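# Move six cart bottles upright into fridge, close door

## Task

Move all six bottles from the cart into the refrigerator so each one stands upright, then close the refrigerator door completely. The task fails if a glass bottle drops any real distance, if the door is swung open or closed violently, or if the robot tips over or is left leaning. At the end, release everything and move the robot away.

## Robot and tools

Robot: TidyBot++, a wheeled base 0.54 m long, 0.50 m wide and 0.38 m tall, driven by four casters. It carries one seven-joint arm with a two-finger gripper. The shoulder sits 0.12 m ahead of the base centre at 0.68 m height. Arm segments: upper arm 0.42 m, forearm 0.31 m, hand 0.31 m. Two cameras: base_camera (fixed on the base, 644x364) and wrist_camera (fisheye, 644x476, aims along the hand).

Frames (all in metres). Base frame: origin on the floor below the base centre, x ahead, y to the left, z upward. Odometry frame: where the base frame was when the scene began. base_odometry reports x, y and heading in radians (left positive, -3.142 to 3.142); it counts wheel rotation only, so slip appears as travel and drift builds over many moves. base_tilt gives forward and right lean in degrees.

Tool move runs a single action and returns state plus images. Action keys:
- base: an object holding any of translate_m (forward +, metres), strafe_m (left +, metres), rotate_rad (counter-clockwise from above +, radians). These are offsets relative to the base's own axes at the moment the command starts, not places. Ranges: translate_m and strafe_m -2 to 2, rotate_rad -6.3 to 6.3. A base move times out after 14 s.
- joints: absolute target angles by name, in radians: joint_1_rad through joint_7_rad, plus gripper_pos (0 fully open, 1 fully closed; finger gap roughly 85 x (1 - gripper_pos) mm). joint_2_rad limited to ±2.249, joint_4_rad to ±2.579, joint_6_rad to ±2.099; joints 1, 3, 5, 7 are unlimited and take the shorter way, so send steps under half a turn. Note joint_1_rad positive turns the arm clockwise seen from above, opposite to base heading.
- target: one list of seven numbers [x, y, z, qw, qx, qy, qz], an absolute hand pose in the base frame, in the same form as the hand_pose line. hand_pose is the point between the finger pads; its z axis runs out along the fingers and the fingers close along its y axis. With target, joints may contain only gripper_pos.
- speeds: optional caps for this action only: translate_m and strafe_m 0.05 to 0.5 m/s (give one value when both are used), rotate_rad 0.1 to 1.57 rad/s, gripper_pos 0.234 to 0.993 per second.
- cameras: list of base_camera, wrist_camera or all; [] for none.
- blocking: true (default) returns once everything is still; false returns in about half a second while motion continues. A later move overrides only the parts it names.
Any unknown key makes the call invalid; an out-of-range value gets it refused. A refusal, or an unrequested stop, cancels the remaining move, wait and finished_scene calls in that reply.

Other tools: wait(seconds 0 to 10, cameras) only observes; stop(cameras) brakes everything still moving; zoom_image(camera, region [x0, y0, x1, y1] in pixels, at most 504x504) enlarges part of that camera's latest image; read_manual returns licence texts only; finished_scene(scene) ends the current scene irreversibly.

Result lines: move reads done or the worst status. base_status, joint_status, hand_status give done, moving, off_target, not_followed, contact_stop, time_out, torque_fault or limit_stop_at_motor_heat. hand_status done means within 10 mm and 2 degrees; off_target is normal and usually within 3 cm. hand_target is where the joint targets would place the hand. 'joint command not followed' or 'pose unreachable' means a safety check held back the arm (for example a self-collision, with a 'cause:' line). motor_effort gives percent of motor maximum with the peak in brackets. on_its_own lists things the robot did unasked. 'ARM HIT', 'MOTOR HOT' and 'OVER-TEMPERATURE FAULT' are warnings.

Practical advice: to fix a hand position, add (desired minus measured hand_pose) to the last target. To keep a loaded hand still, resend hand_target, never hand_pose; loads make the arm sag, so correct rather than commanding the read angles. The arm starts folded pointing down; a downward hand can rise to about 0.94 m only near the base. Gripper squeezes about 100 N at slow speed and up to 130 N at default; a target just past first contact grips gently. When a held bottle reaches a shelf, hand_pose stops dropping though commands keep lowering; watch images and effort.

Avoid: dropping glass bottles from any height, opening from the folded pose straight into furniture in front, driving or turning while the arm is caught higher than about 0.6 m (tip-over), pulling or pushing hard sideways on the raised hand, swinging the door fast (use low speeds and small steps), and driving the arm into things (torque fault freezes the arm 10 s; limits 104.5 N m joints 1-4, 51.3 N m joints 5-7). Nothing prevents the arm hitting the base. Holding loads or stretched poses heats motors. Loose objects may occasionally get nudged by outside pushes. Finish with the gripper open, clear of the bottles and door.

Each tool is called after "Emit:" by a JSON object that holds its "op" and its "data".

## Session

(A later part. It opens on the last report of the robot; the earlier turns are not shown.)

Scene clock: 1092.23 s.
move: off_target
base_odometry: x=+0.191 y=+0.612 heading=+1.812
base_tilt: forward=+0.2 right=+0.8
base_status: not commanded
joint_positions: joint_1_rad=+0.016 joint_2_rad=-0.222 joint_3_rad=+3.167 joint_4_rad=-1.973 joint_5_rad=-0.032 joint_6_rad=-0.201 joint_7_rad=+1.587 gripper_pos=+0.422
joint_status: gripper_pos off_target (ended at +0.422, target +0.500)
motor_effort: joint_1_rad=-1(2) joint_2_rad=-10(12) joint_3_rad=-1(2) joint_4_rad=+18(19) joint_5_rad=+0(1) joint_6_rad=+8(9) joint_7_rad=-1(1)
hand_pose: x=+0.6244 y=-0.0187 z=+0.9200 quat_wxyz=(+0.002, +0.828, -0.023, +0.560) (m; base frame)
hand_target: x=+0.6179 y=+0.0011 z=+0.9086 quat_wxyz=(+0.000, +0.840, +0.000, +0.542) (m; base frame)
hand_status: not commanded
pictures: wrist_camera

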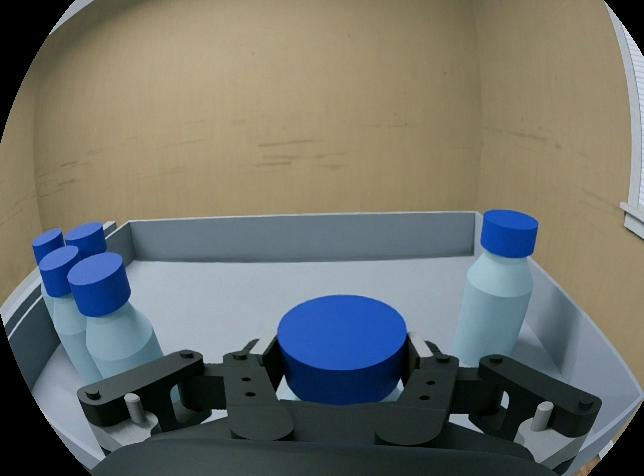

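Emit:
{"op": "move", "data": {"joints": {"joint_4_rad": -1.76, "joint_6_rad": -0.49}, "cameras": ["wrist_camera"]}}

Emit:
{"op": "move", "data": {"joints": {"joint_4_rad": -1.50, "joint_6_rad": -0.725}, "cameras": ["wrist_camera"]}}

Scene clock: 1129.87 s.
move: done
base_odometry: x=+0.191 y=+0.612 heading=+1.812
base_tilt: forward=+0.2 right=+0.8
base_status: not commanded
joint_positions: joint_1_rad=+0.014 joint_2_rad=-0.218 joint_3_rad=+3.166 joint_4_rad=-1.791 joint_5_rad=-0.032 joint_6_rad=-0.427 joint_7_rad=+1.587 gripper_pos=+0.422
joint_status: all done
motor_effort: joint_1_rad=+0(1) joint_2_rad=-16(17) joint_3_rad=+0(2) joint_4_rad=+23(24) joint_5_rad=+0(1) joint_6_rad=+12(13) joint_7_rad=+0(1)
hand_pose: x=+0.6254 y=-0.0153 z=+0.9629 quat_wxyz=(-0.001, +0.841, -0.019, +0.541) (m; base frame)
hand_target: x=+0.6187 y=+0.0011 z=+0.9671 quat_wxyz=(+0.000, +0.848, +0.000, +0.530) (m; base frame)
hand_status: not commanded
pictures: wrist_camera

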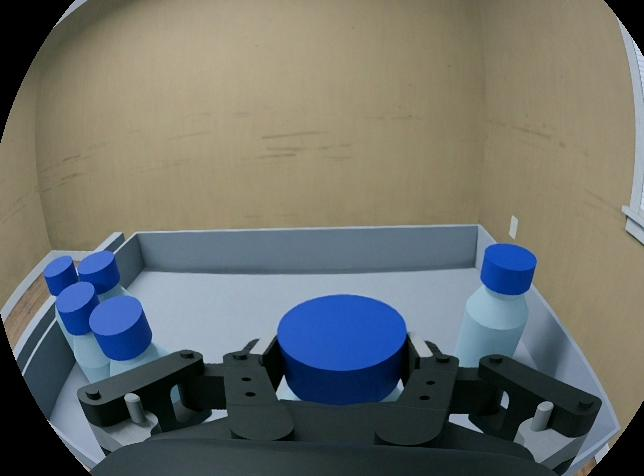

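Scene clock: 1131.33 s.
move: done
base_odometry: x=+0.191 y=+0.612 heading=+1.812
base_tilt: forward=+0.2 right=+0.9
base_status: not commanded
joint_positions: joint_1_rad=+0.014 joint_2_rad=-0.218 joint_3_rad=+3.166 joint_4_rad=-1.531 joint_5_rad=-0.032 joint_6_rad=-0.661 joint_7_rad=+1.587 gripper_pos=+0.422
joint_status: all done
motor_effort: joint_1_rad=+0(0) joint_2_rad=-15(17) joint_3_rad=+0(2) joint_4_rad=+22(24) joint_5_rad=-1(1) joint_6_rad=+12(13) joint_7_rad=+0(1)
hand_pose: x=+0.6182 y=-0.0135 z=+1.0507 quat_wxyz=(-0.002, +0.834, -0.016, +0.551) (m; base frame)
hand_target: x=+0.6085 y=+0.0011 z=+1.0545 quat_wxyz=(+0.000, +0.841, +0.000, +0.541) (m; base frame)
hand_status: not commanded
pictures: wrist_camera

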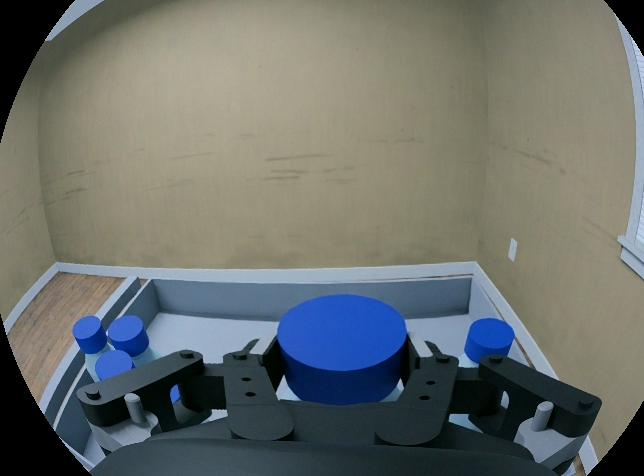

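Emit:
{"op": "move", "data": {"base": {"translate_m": -0.36}, "joints": {"joint_4_rad": -1.41, "joint_6_rad": -0.80}, "cameras": ["wrist_camera"]}}

Scene clock: 1180.83 s.
move: done
base_odometry: x=+0.277 y=+0.262 heading=+1.811
base_tilt: forward=+0.2 right=+0.8
base_status: done
joint_positions: joint_1_rad=+0.013 joint_2_rad=-0.215 joint_3_rad=+3.163 joint_4_rad=-1.440 joint_5_rad=-0.032 joint_6_rad=-0.742 joint_7_rad=+1.587 gripper_pos=+0.422
joint_status: all done
motor_effort: joint_1_rad=+0(2) joint_2_rad=-14(19) joint_3_rad=+0(3) joint_4_rad=+22(24) joint_5_rad=-1(1) joint_6_rad=+12(13) joint_7_rad=-1(1)
hand_pose: x=+0.6122 y=-0.0107 z=+1.0798 quat_wxyz=(-0.003, +0.832, -0.013, +0.555) (m; base frame)
hand_target: x=+0.6010 y=+0.0011 z=+1.0854 quat_wxyz=(+0.000, +0.837, +0.000, +0.547) (m; base frame)
hand_status: not commanded
pictures: wrist_camera

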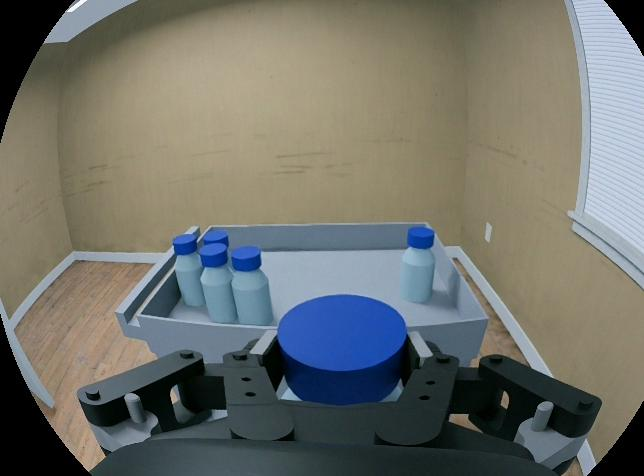

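Emit:
{"op": "move", "data": {"base": {"translate_m": 0.517, "strafe_m": 0.9, "rotate_rad": 1.578}, "cameras": ["all"]}}

Scene clock: 1203.30 s.
move: done
base_odometry: x=-0.721 y=+0.550 heading=-2.893
base_tilt: forward=+0.2 right=+0.9
base_status: done
joint_positions: joint_1_rad=+0.006 joint_2_rad=-0.207 joint_3_rad=+3.154 joint_4_rad=-1.440 joint_5_rad=-0.032 joint_6_rad=-0.743 joint_7_rad=+1.587 gripper_pos=+0.422
joint_status: not commanded
motor_effort: joint_1_rad=+0(4) joint_2_rad=-15(18) joint_3_rad=-1(5) joint_4_rad=+22(23) joint_5_rad=+0(3) joint_6_rad=+12(13) joint_7_rad=+0(1)
hand_pose: x=+0.6156 y=-0.0016 z=+1.0752 quat_wxyz=(-0.007, +0.835, -0.005, +0.551) (m; base frame)
hand_target: x=+0.6010 y=+0.0011 z=+1.0854 quat_wxyz=(+0.000, +0.837, +0.000, +0.547) (m; base frame)
hand_status: not commanded
pictures: base_camera, wrist_camera

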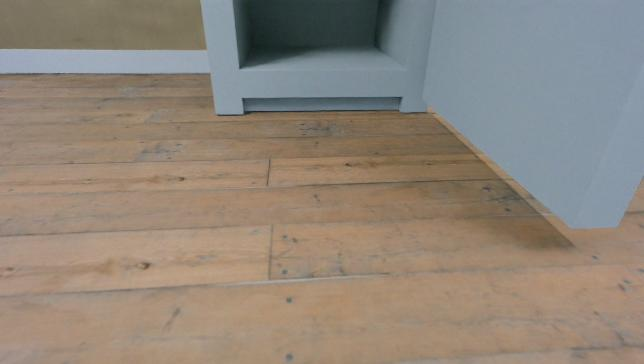

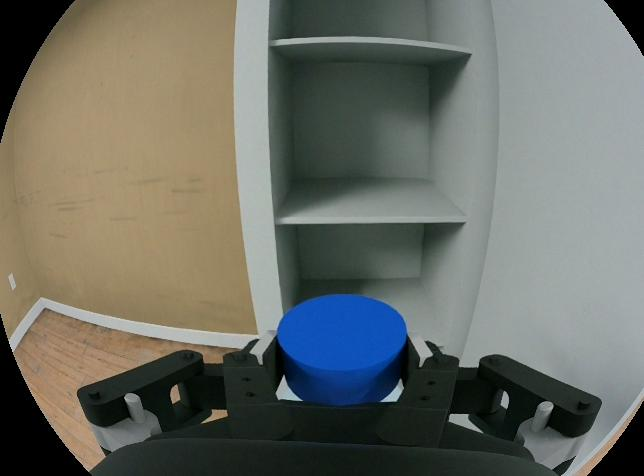

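Emit:
{"op": "zoom_image", "data": {"camera": "wrist_camera", "region": [220, 120, 510, 350]}}

Emit:
{"op": "zoom_image", "data": {"camera": "wrist_camera", "region": [220, 0, 510, 230]}}

Scaled by 1.738.

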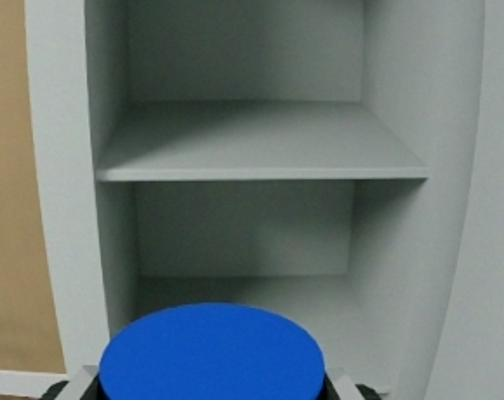

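Scaled by 1.738.

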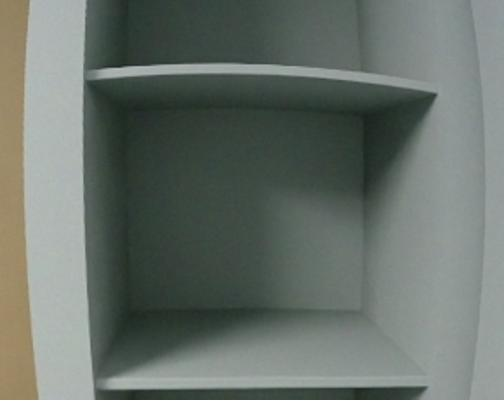

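Emit:
{"op": "move", "data": {"base": {"translate_m": 0.45}, "joints": {"joint_2_rad": 0.125, "joint_4_rad": -1.13, "joint_6_rad": -0.615}, "speeds": {"translate_m": 0.35}, "cameras": ["all"]}}

Scene clock: 1336.10 s.
move: done
base_odometry: x=-1.157 y=+0.439 heading=-2.894
base_tilt: forward=+0.1 right=+0.9
base_status: done
joint_positions: joint_1_rad=+0.006 joint_2_rad=+0.143 joint_3_rad=+3.154 joint_4_rad=-1.165 joint_5_rad=-0.032 joint_6_rad=-0.706 joint_7_rad=+1.587 gripper_pos=+0.422
joint_status: all done
motor_effort: joint_1_rad=+0(0) joint_2_rad=-28(31) joint_3_rad=-1(1) joint_4_rad=+22(24) joint_5_rad=-1(1) joint_6_rad=+12(14) joint_7_rad=+0(1)
hand_pose: x=+0.7637 y=-0.0029 z=+1.0465 quat_wxyz=(-0.005, +0.845, -0.005, +0.534) (m; base frame)
hand_target: x=+0.7678 y=+0.0011 z=+1.1051 quat_wxyz=(+0.000, +0.805, +0.000, +0.594) (m; base frame)
hand_status: not commanded
pictures: base_camera, wrist_camera

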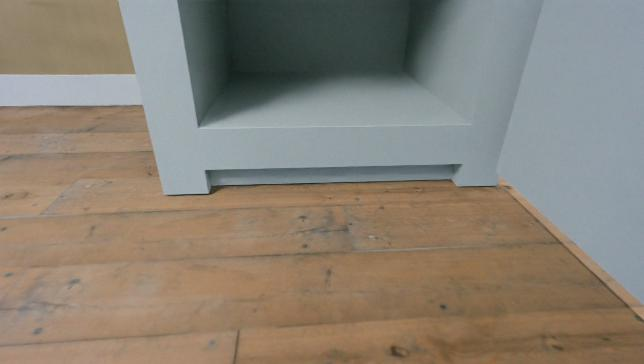

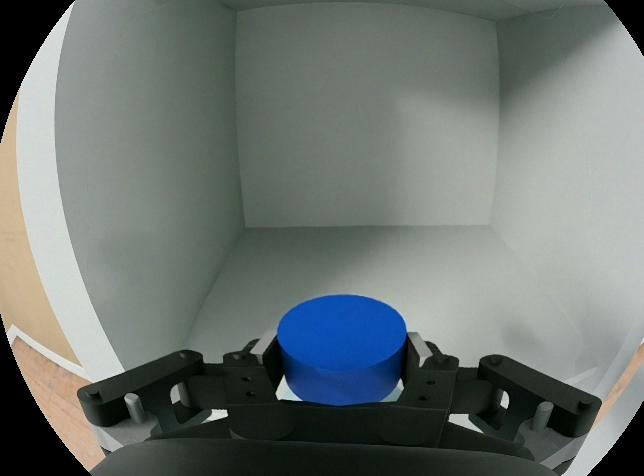

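Emit:
{"op": "move", "data": {"joints": {"joint_2_rad": 0.075, "joint_4_rad": -1.085}, "cameras": ["wrist_camera"]}}

Scene clock: 1348.53 s.
move: done
base_odometry: x=-1.157 y=+0.439 heading=-2.894
base_tilt: forward=+0.2 right=+0.8
base_status: not commanded
joint_positions: joint_1_rad=+0.006 joint_2_rad=+0.113 joint_3_rad=+3.154 joint_4_rad=-1.116 joint_5_rad=-0.032 joint_6_rad=-0.704 joint_7_rad=+1.587 gripper_pos=+0.422
joint_status: all done
motor_effort: joint_1_rad=+0(0) joint_2_rad=-26(30) joint_3_rad=+0(1) joint_4_rad=+22(24) joint_5_rad=-1(1) joint_6_rad=+12(13) joint_7_rad=-1(1)
hand_pose: x=+0.7538 y=-0.0029 z=+1.0947 quat_wxyz=(-0.005, +0.823, -0.004, +0.568) (m; base frame)
hand_target: x=+0.7436 y=+0.0011 z=+1.1638 quat_wxyz=(+0.000, +0.776, +0.000, +0.631) (m; base frame)
hand_status: not commanded
pictures: wrist_camera

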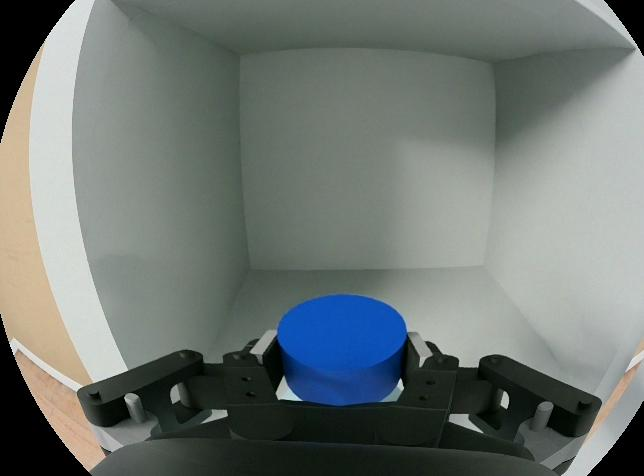

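Emit:
{"op": "move", "data": {"base": {"translate_m": 0.365}, "speeds": {"translate_m": 0.25}, "cameras": ["all"]}}

Scene clock: 1393.20 s.
move: done
base_odometry: x=-1.512 y=+0.350 heading=-2.894
base_tilt: forward=+0.2 right=+0.9
base_status: done
joint_positions: joint_1_rad=+0.006 joint_2_rad=+0.107 joint_3_rad=+3.154 joint_4_rad=-1.116 joint_5_rad=-0.032 joint_6_rad=-0.704 joint_7_rad=+1.587 gripper_pos=+0.422
joint_status: not commanded
motor_effort: joint_1_rad=+0(1) joint_2_rad=-26(30) joint_3_rad=-1(2) joint_4_rad=+22(23) joint_5_rad=-1(1) joint_6_rad=+12(13) joint_7_rad=-1(1)
hand_pose: x=+0.7513 y=-0.0028 z=+1.0990 quat_wxyz=(-0.005, +0.821, -0.004, +0.571) (m; base frame)
hand_target: x=+0.7436 y=+0.0011 z=+1.1638 quat_wxyz=(+0.000, +0.776, +0.000, +0.631) (m; base frame)
hand_status: not commanded
pictures: base_camera, wrist_camera

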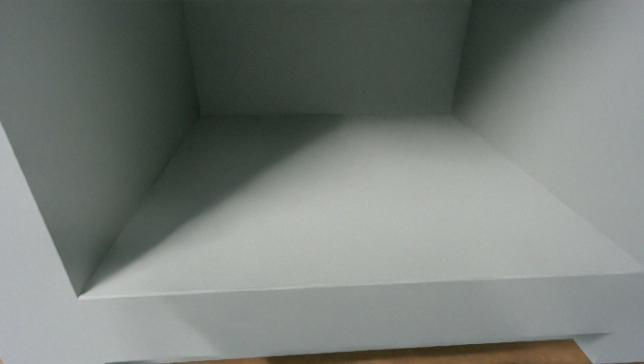

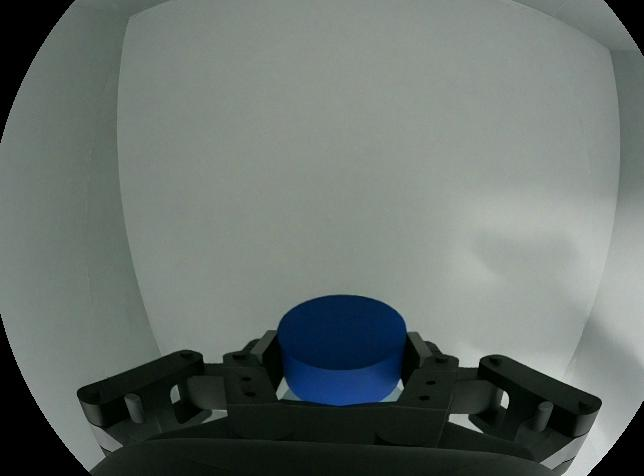

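Emit:
{"op": "move", "data": {"joints": {"joint_2_rad": 0.06, "joint_4_rad": -1.225, "joint_6_rad": -0.535}, "cameras": ["wrist_camera"]}}

Scene clock: 1417.20 s.
move: done
base_odometry: x=-1.512 y=+0.350 heading=-2.894
base_tilt: forward=+0.2 right=+0.8
base_status: not commanded
joint_positions: joint_1_rad=+0.006 joint_2_rad=+0.104 joint_3_rad=+3.154 joint_4_rad=-1.228 joint_5_rad=-0.032 joint_6_rad=-0.635 joint_7_rad=+1.587 gripper_pos=+0.422
joint_status: all done
motor_effort: joint_1_rad=+0(0) joint_2_rad=-27(28) joint_3_rad=-1(1) joint_4_rad=+23(24) joint_5_rad=-1(1) joint_6_rad=+12(13) joint_7_rad=+0(1)
hand_pose: x=+0.7553 y=-0.0035 z=+1.0549 quat_wxyz=(-0.005, +0.832, -0.006, +0.554) (m; base frame)
hand_target: x=+0.7475 y=+0.0011 z=+1.1136 quat_wxyz=(+0.000, +0.790, +0.000, +0.614) (m; base frame)
hand_status: not commanded
pictures: wrist_camera

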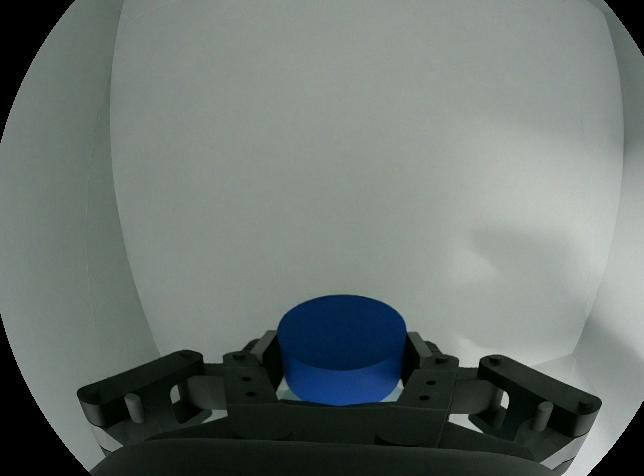

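Emit:
{"op": "move", "data": {"joints": {"joint_4_rad": -1.26, "joint_6_rad": -0.495}, "cameras": []}}

Emit:
{"op": "move", "data": {"joints": {"joint_4_rad": -1.285, "joint_6_rad": -0.475}, "cameras": []}}

Scene clock: 1423.23 s.
move: done
base_odometry: x=-1.512 y=+0.350 heading=-2.894
base_tilt: forward=+0.3 right=+0.8
base_status: not commanded
joint_positions: joint_1_rad=+0.006 joint_2_rad=+0.103 joint_3_rad=+3.154 joint_4_rad=-1.259 joint_5_rad=-0.032 joint_6_rad=-0.592 joint_7_rad=+1.587 gripper_pos=+0.422
joint_status: all done
motor_effort: joint_1_rad=+0(0) joint_2_rad=-27(28) joint_3_rad=+0(1) joint_4_rad=+23(24) joint_5_rad=-1(1) joint_6_rad=+12(13) joint_7_rad=+0(1)
hand_pose: x=+0.7588 y=-0.0039 z=+1.0491 quat_wxyz=(-0.005, +0.829, -0.006, +0.560) (m; base frame)
hand_target: x=+0.7508 y=+0.0011 z=+1.1045 quat_wxyz=(+0.000, +0.788, +0.000, +0.616) (m; base frame)
hand_status: not commanded
pictures: none
No camera images: "cameras" was empty.

Scene clock: 1423.87 s.
move: done
base_odometry: x=-1.512 y=+0.350 heading=-2.894
base_tilt: forward=+0.2 right=+0.8
base_status: not commanded
joint_positions: joint_1_rad=+0.006 joint_2_rad=+0.103 joint_3_rad=+3.154 joint_4_rad=-1.283 joint_5_rad=-0.032 joint_6_rad=-0.571 joint_7_rad=+1.587 gripper_pos=+0.422
joint_status: all done
motor_effort: joint_1_rad=+0(0) joint_2_rad=-27(28) joint_3_rad=-1(1) joint_4_rad=+22(24) joint_5_rad=+0(1) joint_6_rad=+12(13) joint_7_rad=+0(1)
hand_pose: x=+0.7598 y=-0.0041 z=+1.0408 quat_wxyz=(-0.005, +0.830, -0.007, +0.558) (m; base frame)
hand_target: x=+0.7523 y=+0.0011 z=+1.0954 quat_wxyz=(+0.000, +0.790, +0.000, +0.614) (m; base frame)
hand_status: not commanded
pictures: none
No camera images: "cameras" was empty.

Emit:
{"op": "move", "data": {"joints": {"joint_4_rad": -1.31, "joint_6_rad": -0.455}, "cameras": []}}

Emit:
{"op": "move", "data": {"joints": {"joint_4_rad": -1.335, "joint_6_rad": -0.435}, "cameras": []}}

Scene clock: 1429.67 s.
move: done
base_odometry: x=-1.511 y=+0.350 heading=-2.894
base_tilt: forward=+0.3 right=+0.9
base_status: not commanded
joint_positions: joint_1_rad=+0.006 joint_2_rad=+0.103 joint_3_rad=+3.154 joint_4_rad=-1.305 joint_5_rad=-0.032 joint_6_rad=-0.549 joint_7_rad=+1.587 gripper_pos=+0.422
joint_status: all done
motor_effort: joint_1_rad=+0(0) joint_2_rad=-26(27) joint_3_rad=+0(1) joint_4_rad=+22(23) joint_5_rad=-1(1) joint_6_rad=+11(12) joint_7_rad=-1(1)
hand_pose: x=+0.7610 y=-0.0044 z=+1.0341 quat_wxyz=(-0.005, +0.829, -0.007, +0.558) (m; base frame)
hand_target: x=+0.7536 y=+0.0011 z=+1.0862 quat_wxyz=(+0.000, +0.791, +0.000, +0.612) (m; base frame)
hand_status: not commanded
pictures: none
No camera images: "cameras" was empty.

Scene clock: 1430.27 s.
move: done
base_odometry: x=-1.511 y=+0.350 heading=-2.894
base_tilt: forward=+0.2 right=+0.8
base_status: not commanded
joint_positions: joint_1_rad=+0.006 joint_2_rad=+0.097 joint_3_rad=+3.154 joint_4_rad=-1.323 joint_5_rad=-0.032 joint_6_rad=-0.524 joint_7_rad=+1.587 gripper_pos=+0.422
joint_status: all done
motor_effort: joint_1_rad=+1(1) joint_2_rad=-25(26) joint_3_rad=+0(1) joint_4_rad=+21(23) joint_5_rad=+0(1) joint_6_rad=+12(12) joint_7_rad=+1(1)
hand_pose: x=+0.7605 y=-0.0046 z=+1.0339 quat_wxyz=(-0.004, +0.826, -0.007, +0.563) (m; base frame)
hand_target: x=+0.7547 y=+0.0011 z=+1.0770 quat_wxyz=(+0.000, +0.793, +0.000, +0.610) (m; base frame)
hand_status: not commanded
pictures: none
No camera images: "cameras" was empty.

Emit:
{"op": "move", "data": {"joints": {"gripper_pos": 0.1}, "speeds": {"gripper_pos": 0.4}, "cameras": ["wrist_camera"]}}

Scene clock: 1438.10 s.
move: done
base_odometry: x=-1.511 y=+0.350 heading=-2.894
base_tilt: forward=+0.2 right=+0.9
base_status: not commanded
joint_positions: joint_1_rad=+0.006 joint_2_rad=+0.077 joint_3_rad=+3.154 joint_4_rad=-1.324 joint_5_rad=-0.032 joint_6_rad=-0.501 joint_7_rad=+1.587 gripper_pos=+0.100
joint_status: all done
motor_effort: joint_1_rad=+0(1) joint_2_rad=-22(26) joint_3_rad=-1(1) joint_4_rad=+18(22) joint_5_rad=+0(1) joint_6_rad=+8(12) joint_7_rad=-1(1)
hand_pose: x=+0.7556 y=-0.0048 z=+1.0538 quat_wxyz=(-0.004, +0.814, -0.007, +0.581) (m; base frame)
hand_target: x=+0.7547 y=+0.0011 z=+1.0770 quat_wxyz=(+0.000, +0.793, +0.000, +0.610) (m; base frame)
hand_status: not commanded
pictures: wrist_camera

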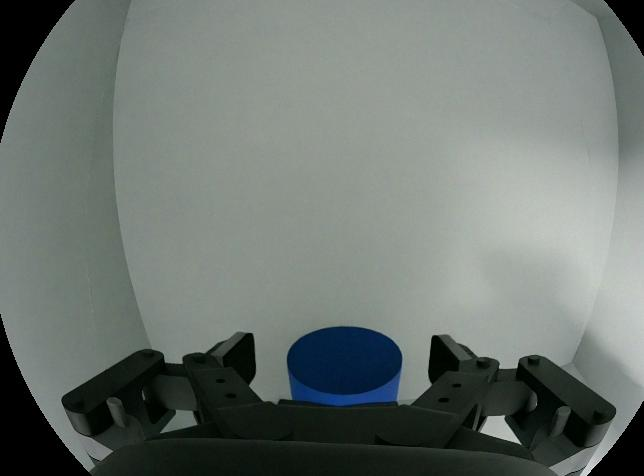

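Emit:
{"op": "move", "data": {"base": {"translate_m": -0.815}, "cameras": ["wrist_camera"]}}

Scene clock: 1512.60 s.
move: done
base_odometry: x=-0.721 y=+0.550 heading=-2.894
base_tilt: forward=+0.1 right=+0.8
base_status: done
joint_positions: joint_1_rad=+0.006 joint_2_rad=+0.062 joint_3_rad=+3.153 joint_4_rad=-1.324 joint_5_rad=-0.032 joint_6_rad=-0.500 joint_7_rad=+1.587 gripper_pos=+0.100
joint_status: not commanded
motor_effort: joint_1_rad=+0(4) joint_2_rad=-21(26) joint_3_rad=+0(4) joint_4_rad=+18(19) joint_5_rad=-1(1) joint_6_rad=+8(9) joint_7_rad=+0(1)
hand_pose: x=+0.7503 y=-0.0047 z=+1.0631 quat_wxyz=(-0.004, +0.809, -0.007, +0.588) (m; base frame)
hand_target: x=+0.7547 y=+0.0011 z=+1.0770 quat_wxyz=(+0.000, +0.793, +0.000, +0.610) (m; base frame)
hand_status: not commanded
pictures: wrist_camera

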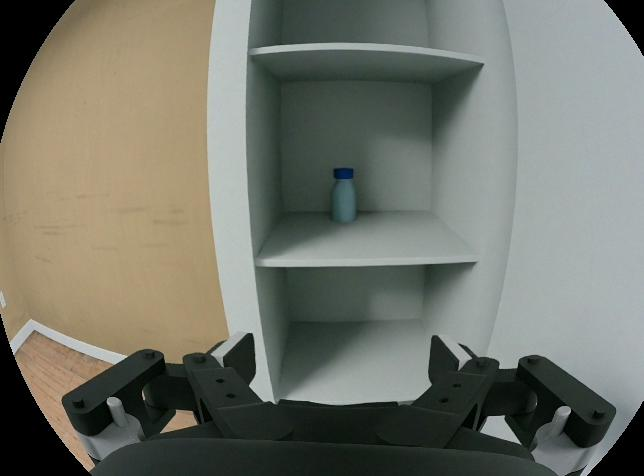

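Emit:
{"op": "move", "data": {"base": {"translate_m": -0.7303, "strafe_m": 0.4794, "rotate_rad": -1.578}, "joints": {"joint_2_rad": -0.24, "joint_4_rad": -1.99, "joint_6_rad": -0.127, "gripper_pos": 0.0}, "speeds": {"rotate_rad": 0.85}, "cameras": ["wrist_camera"]}}

Scene clock: 1522.20 s.
move: done
base_odometry: x=+0.105 y=+0.264 heading=+1.811
base_tilt: forward=+0.1 right=+0.9
base_status: done
joint_positions: joint_1_rad=+0.004 joint_2_rad=-0.227 joint_3_rad=+3.153 joint_4_rad=-1.963 joint_5_rad=-0.032 joint_6_rad=-0.198 joint_7_rad=+1.587 gripper_pos=+0.000
joint_status: all done
motor_effort: joint_1_rad=+0(2) joint_2_rad=-12(24) joint_3_rad=-1(4) joint_4_rad=+18(20) joint_5_rad=+0(1) joint_6_rad=+8(9) joint_7_rad=+0(1)
hand_pose: x=+0.6256 y=-0.0050 z=+0.9294 quat_wxyz=(-0.004, +0.823, -0.011, +0.568) (m; base frame)
hand_target: x=+0.6251 y=+0.0011 z=+0.9406 quat_wxyz=(+0.000, +0.807, +0.000, +0.591) (m; base frame)
hand_status: not commanded
pictures: wrist_camera

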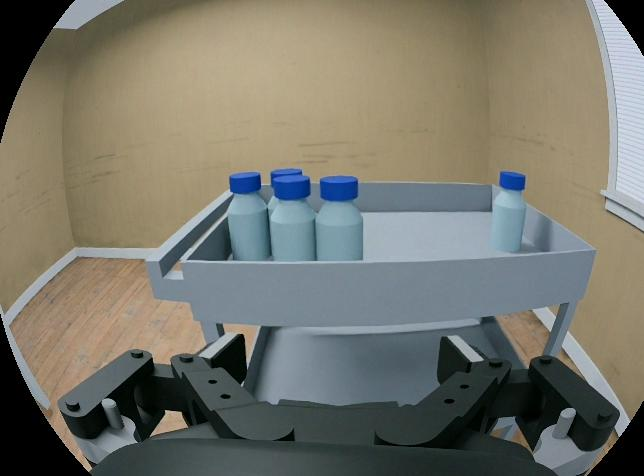

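Emit:
{"op": "zoom_image", "data": {"camera": "wrist_camera", "region": [210, 150, 410, 290]}}

Scaled by 2.520.

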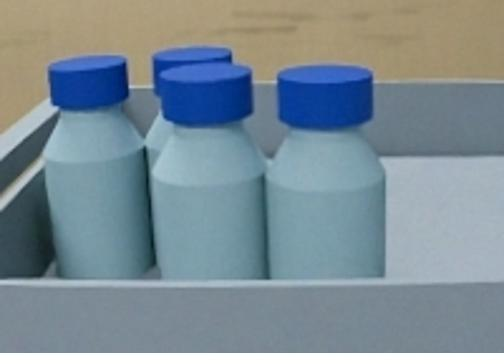

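Emit:
{"op": "move", "data": {"base": {"translate_m": 0.375, "strafe_m": -0.487}, "joints": {"joint_1_rad": -0.785, "joint_4_rad": -2.008}, "cameras": ["all"]}}

Scene clock: 1713.93 s.
move: done
base_odometry: x=+0.489 y=+0.744 heading=+1.810
base_tilt: forward=+0.2 right=+0.9
base_status: done
joint_positions: joint_1_rad=-0.769 joint_2_rad=-0.230 joint_3_rad=+3.153 joint_4_rad=-1.979 joint_5_rad=-0.032 joint_6_rad=-0.198 joint_7_rad=+1.587 gripper_pos=+0.000
joint_status: all done
motor_effort: joint_1_rad=+0(2) joint_2_rad=-12(12) joint_3_rad=+0(2) joint_4_rad=+18(19) joint_5_rad=+0(1) joint_6_rad=+9(9) joint_7_rad=+0(1)
hand_pose: x=+0.4827 y=+0.3477 z=+0.9219 quat_wxyz=(-0.216, +0.770, +0.301, +0.520) (m; base frame)
hand_target: x=+0.4743 y=+0.3566 z=+0.9297 quat_wxyz=(-0.223, +0.750, +0.310, +0.539) (m; base frame)
hand_status: not commanded
pictures: base_camera, wrist_camera

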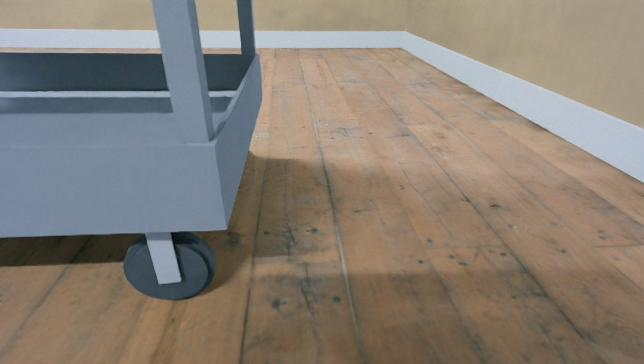

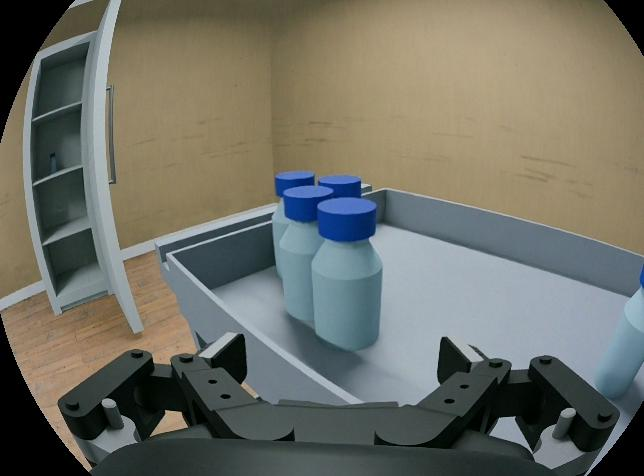

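Emit:
{"op": "zoom_image", "data": {"camera": "wrist_camera", "region": [250, 150, 420, 270]}}

Scaled by 2.965.

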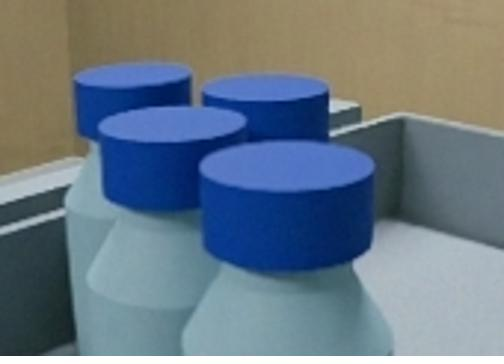

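Emit:
{"op": "move", "data": {"base": {"translate_m": 0.1044, "strafe_m": 0.0935}, "speeds": {"translate_m": 0.25}, "cameras": ["wrist_camera"]}}

Scene clock: 1778.30 s.
move: done
base_odometry: x=+0.373 y=+0.824 heading=+1.810
base_tilt: forward=+0.2 right=+0.9
base_status: done
joint_positions: joint_1_rad=-0.769 joint_2_rad=-0.236 joint_3_rad=+3.153 joint_4_rad=-1.981 joint_5_rad=-0.032 joint_6_rad=-0.195 joint_7_rad=+1.587 gripper_pos=+0.000
joint_status: not commanded
motor_effort: joint_1_rad=+0(1) joint_2_rad=-11(14) joint_3_rad=+0(2) joint_4_rad=+18(19) joint_5_rad=-1(1) joint_6_rad=+9(9) joint_7_rad=+0(1)
hand_pose: x=+0.4815 y=+0.3467 z=+0.9242 quat_wxyz=(-0.216, +0.768, +0.300, +0.522) (m; base frame)
hand_target: x=+0.4743 y=+0.3566 z=+0.9297 quat_wxyz=(-0.223, +0.750, +0.310, +0.539) (m; base frame)
hand_status: not commanded
pictures: wrist_camera

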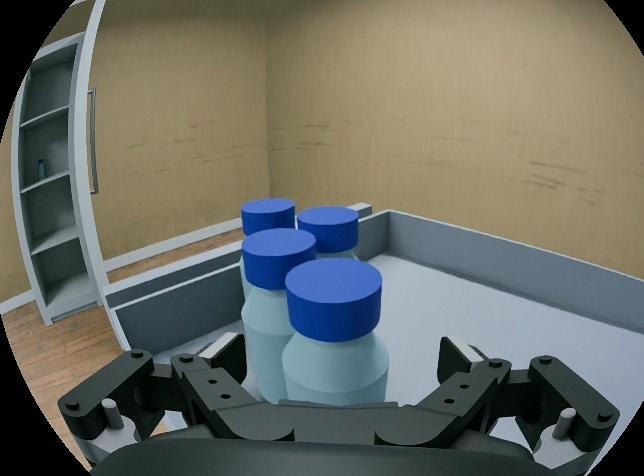

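Emit:
{"op": "move", "data": {"base": {"translate_m": 0.0337, "strafe_m": 0.04}, "speeds": {"translate_m": 0.15}, "cameras": ["wrist_camera"]}}

Scene clock: 1804.10 s.
move: done
base_odometry: x=+0.326 y=+0.847 heading=+1.810
base_tilt: forward=+0.1 right=+0.9
base_status: done
joint_positions: joint_1_rad=-0.769 joint_2_rad=-0.237 joint_3_rad=+3.153 joint_4_rad=-1.982 joint_5_rad=-0.032 joint_6_rad=-0.194 joint_7_rad=+1.587 gripper_pos=+0.000
joint_status: not commanded
motor_effort: joint_1_rad=+0(1) joint_2_rad=-12(14) joint_3_rad=-1(1) joint_4_rad=+18(19) joint_5_rad=+0(1) joint_6_rad=+9(9) joint_7_rad=+0(1)
hand_pose: x=+0.4813 y=+0.3466 z=+0.9246 quat_wxyz=(-0.217, +0.768, +0.300, +0.523) (m; base frame)
hand_target: x=+0.4743 y=+0.3566 z=+0.9297 quat_wxyz=(-0.223, +0.750, +0.310, +0.539) (m; base frame)
hand_status: not commanded
pictures: wrist_camera

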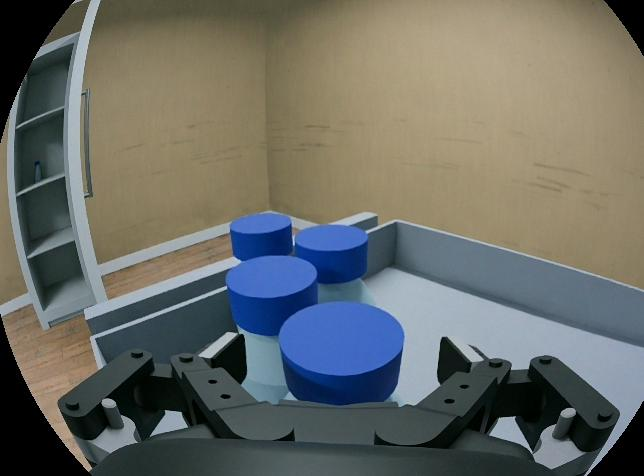

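Emit:
{"op": "move", "data": {"joints": {"gripper_pos": 0.5}, "speeds": {"gripper_pos": 0.234}, "cameras": ["wrist_camera"]}}

Scene clock: 1816.67 s.
move: off_target
base_odometry: x=+0.326 y=+0.847 heading=+1.810
base_tilt: forward=+0.2 right=+0.8
base_status: not commanded
joint_positions: joint_1_rad=-0.769 joint_2_rad=-0.237 joint_3_rad=+3.153 joint_4_rad=-1.982 joint_5_rad=-0.032 joint_6_rad=-0.194 joint_7_rad=+1.587 gripper_pos=+0.424
joint_status: gripper_pos off_target (ended at +0.424, target +0.500)
motor_effort: joint_1_rad=+0(1) joint_2_rad=-9(12) joint_3_rad=-1(1) joint_4_rad=+18(19) joint_5_rad=-1(1) joint_6_rad=+8(9) joint_7_rad=+0(1)
hand_pose: x=+0.4812 y=+0.3467 z=+0.9248 quat_wxyz=(-0.217, +0.768, +0.300, +0.523) (m; base frame)
hand_target: x=+0.4743 y=+0.3566 z=+0.9297 quat_wxyz=(-0.223, +0.750, +0.310, +0.539) (m; base frame)
hand_status: not commanded
pictures: wrist_camera

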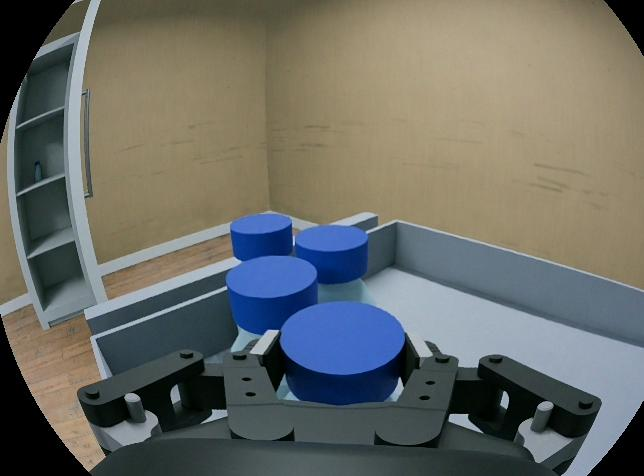

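Emit:
{"op": "move", "data": {"joints": {"joint_4_rad": -1.76, "joint_6_rad": -0.49}, "cameras": ["wrist_camera"]}}

Emit:
{"op": "move", "data": {"joints": {"joint_4_rad": -1.40, "joint_6_rad": -0.80}, "cameras": ["wrist_camera"]}}

Scene clock: 1850.73 s.
move: done
base_odometry: x=+0.326 y=+0.847 heading=+1.810
base_tilt: forward=+0.2 right=+0.9
base_status: not commanded
joint_positions: joint_1_rad=-0.770 joint_2_rad=-0.234 joint_3_rad=+3.153 joint_4_rad=-1.790 joint_5_rad=-0.032 joint_6_rad=-0.424 joint_7_rad=+1.587 gripper_pos=+0.424
joint_status: all done
motor_effort: joint_1_rad=+0(1) joint_2_rad=-14(16) joint_3_rad=-1(2) joint_4_rad=+22(24) joint_5_rad=-1(1) joint_6_rad=+11(12) joint_7_rad=+0(1)
hand_pose: x=+0.4803 y=+0.3493 z=+0.9720 quat_wxyz=(-0.213, +0.777, +0.307, +0.506) (m; base frame)
hand_target: x=+0.4689 y=+0.3512 z=+0.9741 quat_wxyz=(-0.205, +0.780, +0.323, +0.495) (m; base frame)
hand_status: not commanded
pictures: wrist_camera

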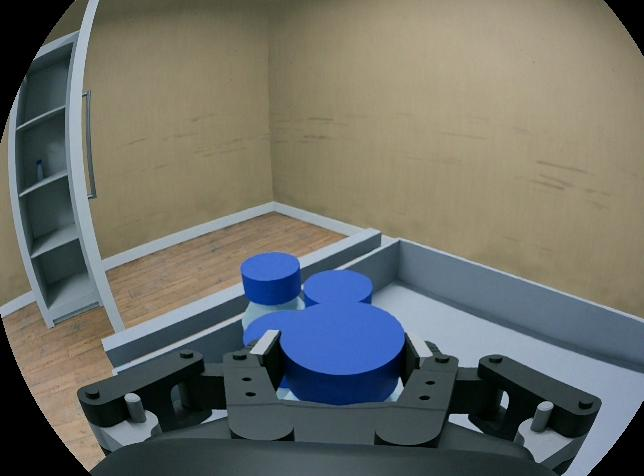

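Scene clock: 1852.27 s.
move: done
base_odometry: x=+0.326 y=+0.847 heading=+1.810
base_tilt: forward=+0.1 right=+0.8
base_status: not commanded
joint_positions: joint_1_rad=-0.770 joint_2_rad=-0.234 joint_3_rad=+3.153 joint_4_rad=-1.428 joint_5_rad=-0.032 joint_6_rad=-0.732 joint_7_rad=+1.587 gripper_pos=+0.424
joint_status: all done
motor_effort: joint_1_rad=+0(0) joint_2_rad=-13(15) joint_3_rad=+0(1) joint_4_rad=+21(23) joint_5_rad=+0(1) joint_6_rad=+11(12) joint_7_rad=+0(1)
hand_pose: x=+0.4674 y=+0.3400 z=+1.0990 quat_wxyz=(-0.223, +0.761, +0.306, +0.526) (m; base frame)
hand_target: x=+0.4551 y=+0.3374 z=+1.0979 quat_wxyz=(-0.213, +0.767, +0.318, +0.515) (m; base frame)
hand_status: not commanded
pictures: wrist_camera

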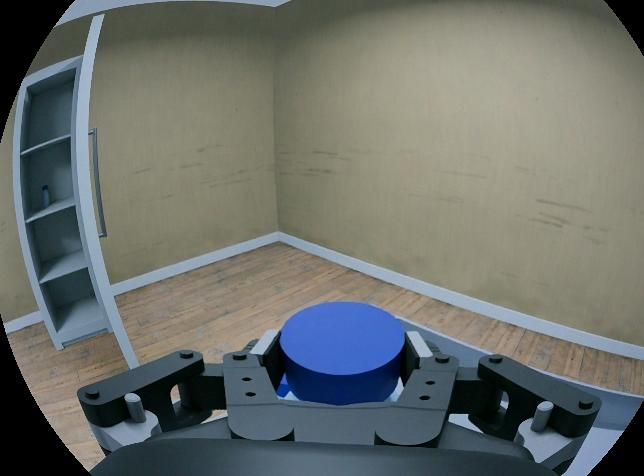

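Emit:
{"op": "move", "data": {"base": {"translate_m": -0.28}, "cameras": []}}

Emit:
{"op": "move", "data": {"base": {"translate_m": 0.2392, "strafe_m": 1.0865, "rotate_rad": 1.579}, "joints": {"joint_1_rad": 0.02}, "cameras": ["wrist_camera"]}}

Scene clock: 1868.23 s.
move: done
base_odometry: x=+0.392 y=+0.575 heading=+1.810
base_tilt: forward=+0.2 right=+0.9
base_status: done
joint_positions: joint_1_rad=-0.774 joint_2_rad=-0.233 joint_3_rad=+3.152 joint_4_rad=-1.427 joint_5_rad=-0.032 joint_6_rad=-0.737 joint_7_rad=+1.587 gripper_pos=+0.424
joint_status: not commanded
motor_effort: joint_1_rad=+0(1) joint_2_rad=-13(16) joint_3_rad=+0(2) joint_4_rad=+21(22) joint_5_rad=+0(2) joint_6_rad=+11(12) joint_7_rad=-1(1)
hand_pose: x=+0.4655 y=+0.3415 z=+1.0973 quat_wxyz=(-0.223, +0.762, +0.308, +0.524) (m; base frame)
hand_target: x=+0.4551 y=+0.3374 z=+1.0979 quat_wxyz=(-0.213, +0.767, +0.318, +0.515) (m; base frame)
hand_status: not commanded
pictures: none
No camera images: "cameras" was empty.

Scene clock: 1872.20 s.
move: done
base_odometry: x=-0.720 y=+0.550 heading=-2.894
base_tilt: forward=+0.2 right=+0.8
base_status: done
joint_positions: joint_1_rad=+0.003 joint_2_rad=-0.231 joint_3_rad=+3.151 joint_4_rad=-1.427 joint_5_rad=-0.032 joint_6_rad=-0.738 joint_7_rad=+1.587 gripper_pos=+0.424
joint_status: all done
motor_effort: joint_1_rad=+0(3) joint_2_rad=-14(17) joint_3_rad=+0(4) joint_4_rad=+21(22) joint_5_rad=-1(2) joint_6_rad=+11(12) joint_7_rad=+0(1)
hand_pose: x=+0.6064 y=+0.0008 z=+1.0960 quat_wxyz=(-0.008, +0.823, -0.003, +0.568) (m; base frame)
hand_target: x=+0.5951 y=-0.0084 z=+1.0979 quat_wxyz=(+0.006, +0.830, -0.008, +0.557) (m; base frame)
hand_status: not commanded
pictures: wrist_camera

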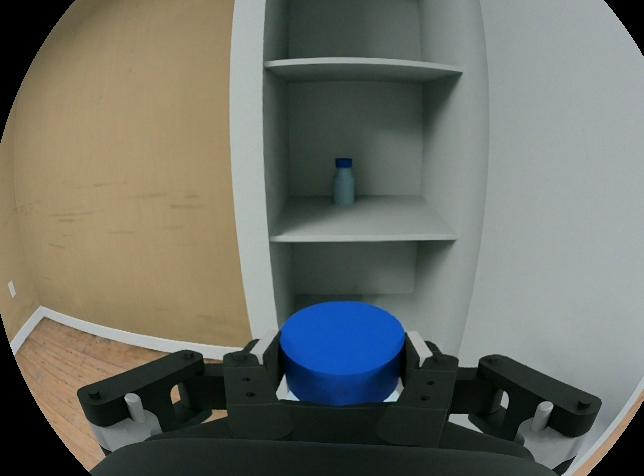

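Emit:
{"op": "move", "data": {"base": {"translate_m": 0.45, "strafe_m": -0.03}, "joints": {"joint_1_rad": 0.2, "joint_2_rad": 0.09, "joint_4_rad": -1.085, "joint_6_rad": -0.615}, "cameras": ["all"]}}

Scene clock: 1917.70 s.
move: done
base_odometry: x=-1.164 y=+0.469 heading=-2.895
base_tilt: forward=+0.2 right=+0.8
base_status: done
joint_positions: joint_1_rad=+0.185 joint_2_rad=+0.108 joint_3_rad=+3.151 joint_4_rad=-1.114 joint_5_rad=-0.032 joint_6_rad=-0.702 joint_7_rad=+1.587 gripper_pos=+0.424
joint_status: all done
motor_effort: joint_1_rad=+0(2) joint_2_rad=-25(30) joint_3_rad=-1(2) joint_4_rad=+21(23) joint_5_rad=+0(1) joint_6_rad=+12(13) joint_7_rad=+0(1)
hand_pose: x=+0.7414 y=-0.1143 z=+1.1005 quat_wxyz=(+0.045, +0.816, -0.077, +0.571) (m; base frame)
hand_target: x=+0.7383 y=-0.1244 z=+1.1544 quat_wxyz=(+0.063, +0.776, -0.078, +0.622) (m; base frame)
hand_status: not commanded
pictures: base_camera, wrist_camera

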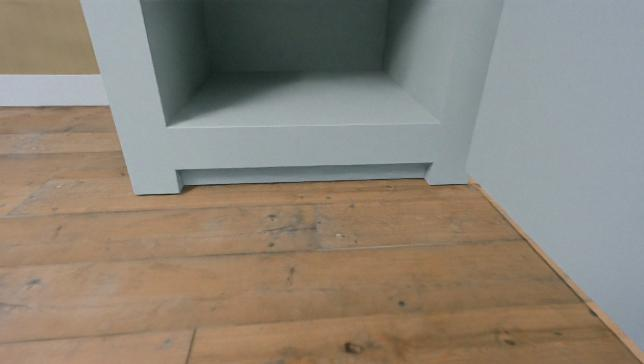

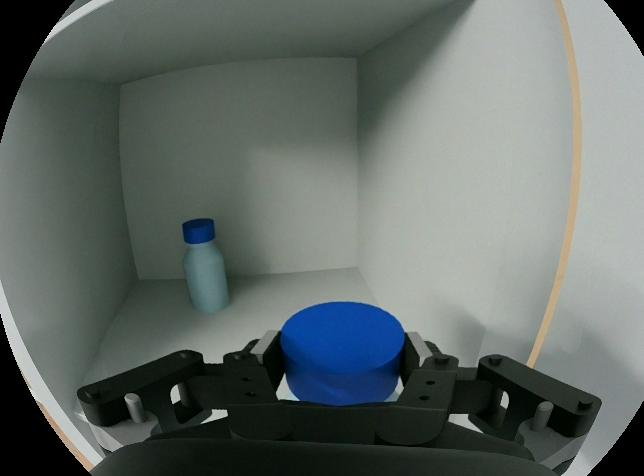

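Emit:
{"op": "move", "data": {"base": {"translate_m": 0.375}, "speeds": {"translate_m": 0.3}, "cameras": ["wrist_camera"]}}

Scene clock: 1929.93 s.
move: done
base_odometry: x=-1.528 y=+0.378 heading=-2.895
base_tilt: forward=+0.4 right=+0.8
base_status: done
joint_positions: joint_1_rad=+0.186 joint_2_rad=+0.107 joint_3_rad=+3.151 joint_4_rad=-1.113 joint_5_rad=-0.032 joint_6_rad=-0.701 joint_7_rad=+1.587 gripper_pos=+0.424
joint_status: not commanded
motor_effort: joint_1_rad=+0(1) joint_2_rad=-26(28) joint_3_rad=+0(1) joint_4_rad=+21(22) joint_5_rad=+0(1) joint_6_rad=+12(12) joint_7_rad=+0(1)
hand_pose: x=+0.7410 y=-0.1149 z=+1.1017 quat_wxyz=(+0.046, +0.816, -0.077, +0.572) (m; base frame)
hand_target: x=+0.7383 y=-0.1244 z=+1.1544 quat_wxyz=(+0.063, +0.776, -0.078, +0.622) (m; base frame)
hand_status: not commanded
pictures: wrist_camera

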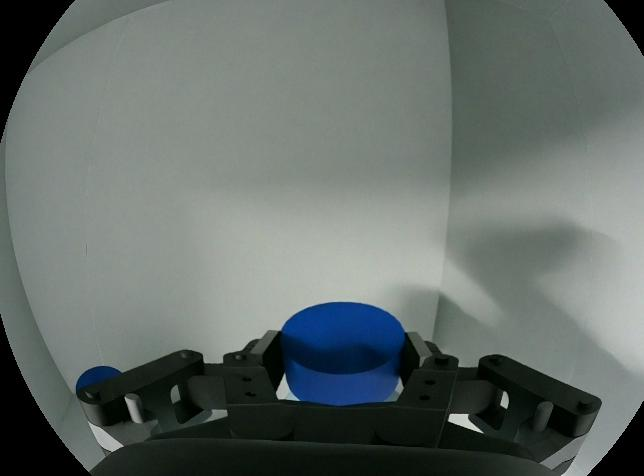

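Emit:
{"op": "move", "data": {"joints": {"joint_2_rad": 0.06, "joint_4_rad": -1.225, "joint_6_rad": -0.535}, "cameras": []}}

Emit:
{"op": "move", "data": {"joints": {"joint_4_rad": -1.25, "joint_6_rad": -0.515}, "cameras": []}}

Emit:
{"op": "move", "data": {"joints": {"joint_4_rad": -1.275, "joint_6_rad": -0.495}, "cameras": []}}

Scene clock: 1940.00 s.
move: done
base_odometry: x=-1.528 y=+0.378 heading=-2.895
base_tilt: forward=+0.2 right=+0.9
base_status: not commanded
joint_positions: joint_1_rad=+0.186 joint_2_rad=+0.101 joint_3_rad=+3.151 joint_4_rad=-1.222 joint_5_rad=-0.032 joint_6_rad=-0.630 joint_7_rad=+1.587 gripper_pos=+0.424
joint_status: all done
motor_effort: joint_1_rad=+0(0) joint_2_rad=-25(27) joint_3_rad=-1(1) joint_4_rad=+21(23) joint_5_rad=+0(1) joint_6_rad=+11(13) joint_7_rad=+0(1)
hand_pose: x=+0.7444 y=-0.1162 z=+1.0620 quat_wxyz=(+0.045, +0.824, -0.079, +0.559) (m; base frame)
hand_target: x=+0.7352 y=-0.1238 z=+1.1137 quat_wxyz=(+0.061, +0.786, -0.079, +0.611) (m; base frame)
hand_status: not commanded
pictures: none
No camera images: "cameras" was empty.

Scene clock: 1940.63 s.
move: done
base_odometry: x=-1.528 y=+0.378 heading=-2.895
base_tilt: forward=+0.3 right=+0.9
base_status: not commanded
joint_positions: joint_1_rad=+0.186 joint_2_rad=+0.100 joint_3_rad=+3.151 joint_4_rad=-1.244 joint_5_rad=-0.032 joint_6_rad=-0.606 joint_7_rad=+1.587 gripper_pos=+0.424
joint_status: all done
motor_effort: joint_1_rad=+0(0) joint_2_rad=-25(26) joint_3_rad=-1(1) joint_4_rad=+21(23) joint_5_rad=-1(1) joint_6_rad=+11(12) joint_7_rad=+0(1)
hand_pose: x=+0.7457 y=-0.1167 z=+1.0564 quat_wxyz=(+0.045, +0.824, -0.080, +0.560) (m; base frame)
hand_target: x=+0.7369 y=-0.1242 z=+1.1046 quat_wxyz=(+0.061, +0.787, -0.079, +0.609) (m; base frame)
hand_status: not commanded
pictures: none
No camera images: "cameras" was empty.

Scene clock: 1941.27 s.
move: done
base_odometry: x=-1.528 y=+0.378 heading=-2.895
base_tilt: forward=+0.2 right=+0.9
base_status: not commanded
joint_positions: joint_1_rad=+0.186 joint_2_rad=+0.099 joint_3_rad=+3.151 joint_4_rad=-1.268 joint_5_rad=-0.032 joint_6_rad=-0.585 joint_7_rad=+1.587 gripper_pos=+0.424
joint_status: all done
motor_effort: joint_1_rad=+0(0) joint_2_rad=-25(27) joint_3_rad=-1(1) joint_4_rad=+22(23) joint_5_rad=+0(1) joint_6_rad=+12(12) joint_7_rad=+0(1)
hand_pose: x=+0.7467 y=-0.1170 z=+1.0484 quat_wxyz=(+0.045, +0.824, -0.080, +0.559) (m; base frame)
hand_target: x=+0.7384 y=-0.1245 z=+1.0954 quat_wxyz=(+0.061, +0.789, -0.079, +0.607) (m; base frame)
hand_status: not commanded
pictures: none
No camera images: "cameras" was empty.

Emit:
{"op": "move", "data": {"joints": {"joint_4_rad": -1.30, "joint_6_rad": -0.475}, "cameras": []}}

Emit:
{"op": "move", "data": {"joints": {"joint_4_rad": -1.32, "joint_6_rad": -0.457}, "cameras": []}}

Scene clock: 1947.87 s.
move: done
base_odometry: x=-1.528 y=+0.378 heading=-2.895
base_tilt: forward=+0.3 right=+1.0
base_status: not commanded
joint_positions: joint_1_rad=+0.186 joint_2_rad=+0.098 joint_3_rad=+3.151 joint_4_rad=-1.293 joint_5_rad=-0.032 joint_6_rad=-0.565 joint_7_rad=+1.587 gripper_pos=+0.424
joint_status: all done
motor_effort: joint_1_rad=+0(0) joint_2_rad=-25(27) joint_3_rad=+0(1) joint_4_rad=+22(23) joint_5_rad=+0(2) joint_6_rad=+12(12) joint_7_rad=+0(1)
hand_pose: x=+0.7474 y=-0.1174 z=+1.0398 quat_wxyz=(+0.045, +0.825, -0.080, +0.557) (m; base frame)
hand_target: x=+0.7397 y=-0.1247 z=+1.0863 quat_wxyz=(+0.061, +0.790, -0.079, +0.605) (m; base frame)
hand_status: not commanded
pictures: none
No camera images: "cameras" was empty.

Scene clock: 1948.43 s.
move: done
base_odometry: x=-1.528 y=+0.378 heading=-2.895
base_tilt: forward=+0.2 right=+0.8
base_status: not commanded
joint_positions: joint_1_rad=+0.186 joint_2_rad=+0.096 joint_3_rad=+3.151 joint_4_rad=-1.308 joint_5_rad=-0.032 joint_6_rad=-0.543 joint_7_rad=+1.587 gripper_pos=+0.424
joint_status: all done
motor_effort: joint_1_rad=+0(0) joint_2_rad=-25(26) joint_3_rad=-1(1) joint_4_rad=+21(22) joint_5_rad=+0(1) joint_6_rad=+11(12) joint_7_rad=+0(1)
hand_pose: x=+0.7483 y=-0.1177 z=+1.0384 quat_wxyz=(+0.045, +0.823, -0.080, +0.561) (m; base frame)
hand_target: x=+0.7408 y=-0.1249 z=+1.0795 quat_wxyz=(+0.061, +0.791, -0.079, +0.604) (m; base frame)
hand_status: not commanded
pictures: none
No camera images: "cameras" was empty.

Emit:
{"op": "move", "data": {"joints": {"joint_4_rad": -1.34, "joint_6_rad": -0.44}, "cameras": ["wrist_camera"]}}

Scene clock: 1983.30 s.
move: done
base_odometry: x=-1.528 y=+0.378 heading=-2.895
base_tilt: forward=+0.1 right=+0.9
base_status: not commanded
joint_positions: joint_1_rad=+0.186 joint_2_rad=+0.092 joint_3_rad=+3.151 joint_4_rad=-1.324 joint_5_rad=-0.032 joint_6_rad=-0.522 joint_7_rad=+1.587 gripper_pos=+0.424
joint_status: all done
motor_effort: joint_1_rad=+1(1) joint_2_rad=-24(25) joint_3_rad=+0(1) joint_4_rad=+20(22) joint_5_rad=+0(1) joint_6_rad=+11(11) joint_7_rad=+1(1)
hand_pose: x=+0.7479 y=-0.1179 z=+1.0380 quat_wxyz=(+0.046, +0.820, -0.080, +0.565) (m; base frame)
hand_target: x=+0.7417 y=-0.1251 z=+1.0724 quat_wxyz=(+0.061, +0.792, -0.080, +0.603) (m; base frame)
hand_status: not commanded
pictures: wrist_camera

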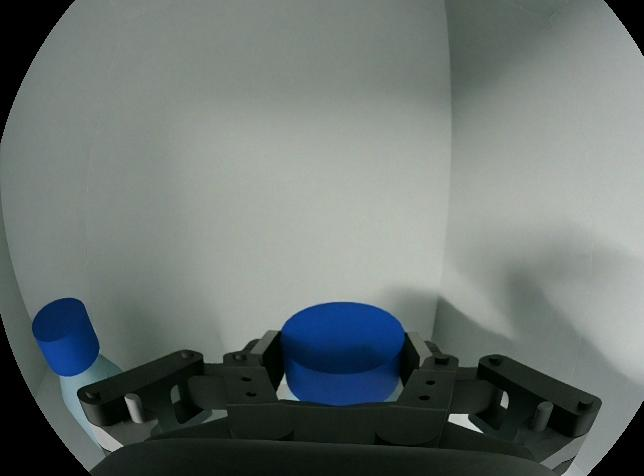

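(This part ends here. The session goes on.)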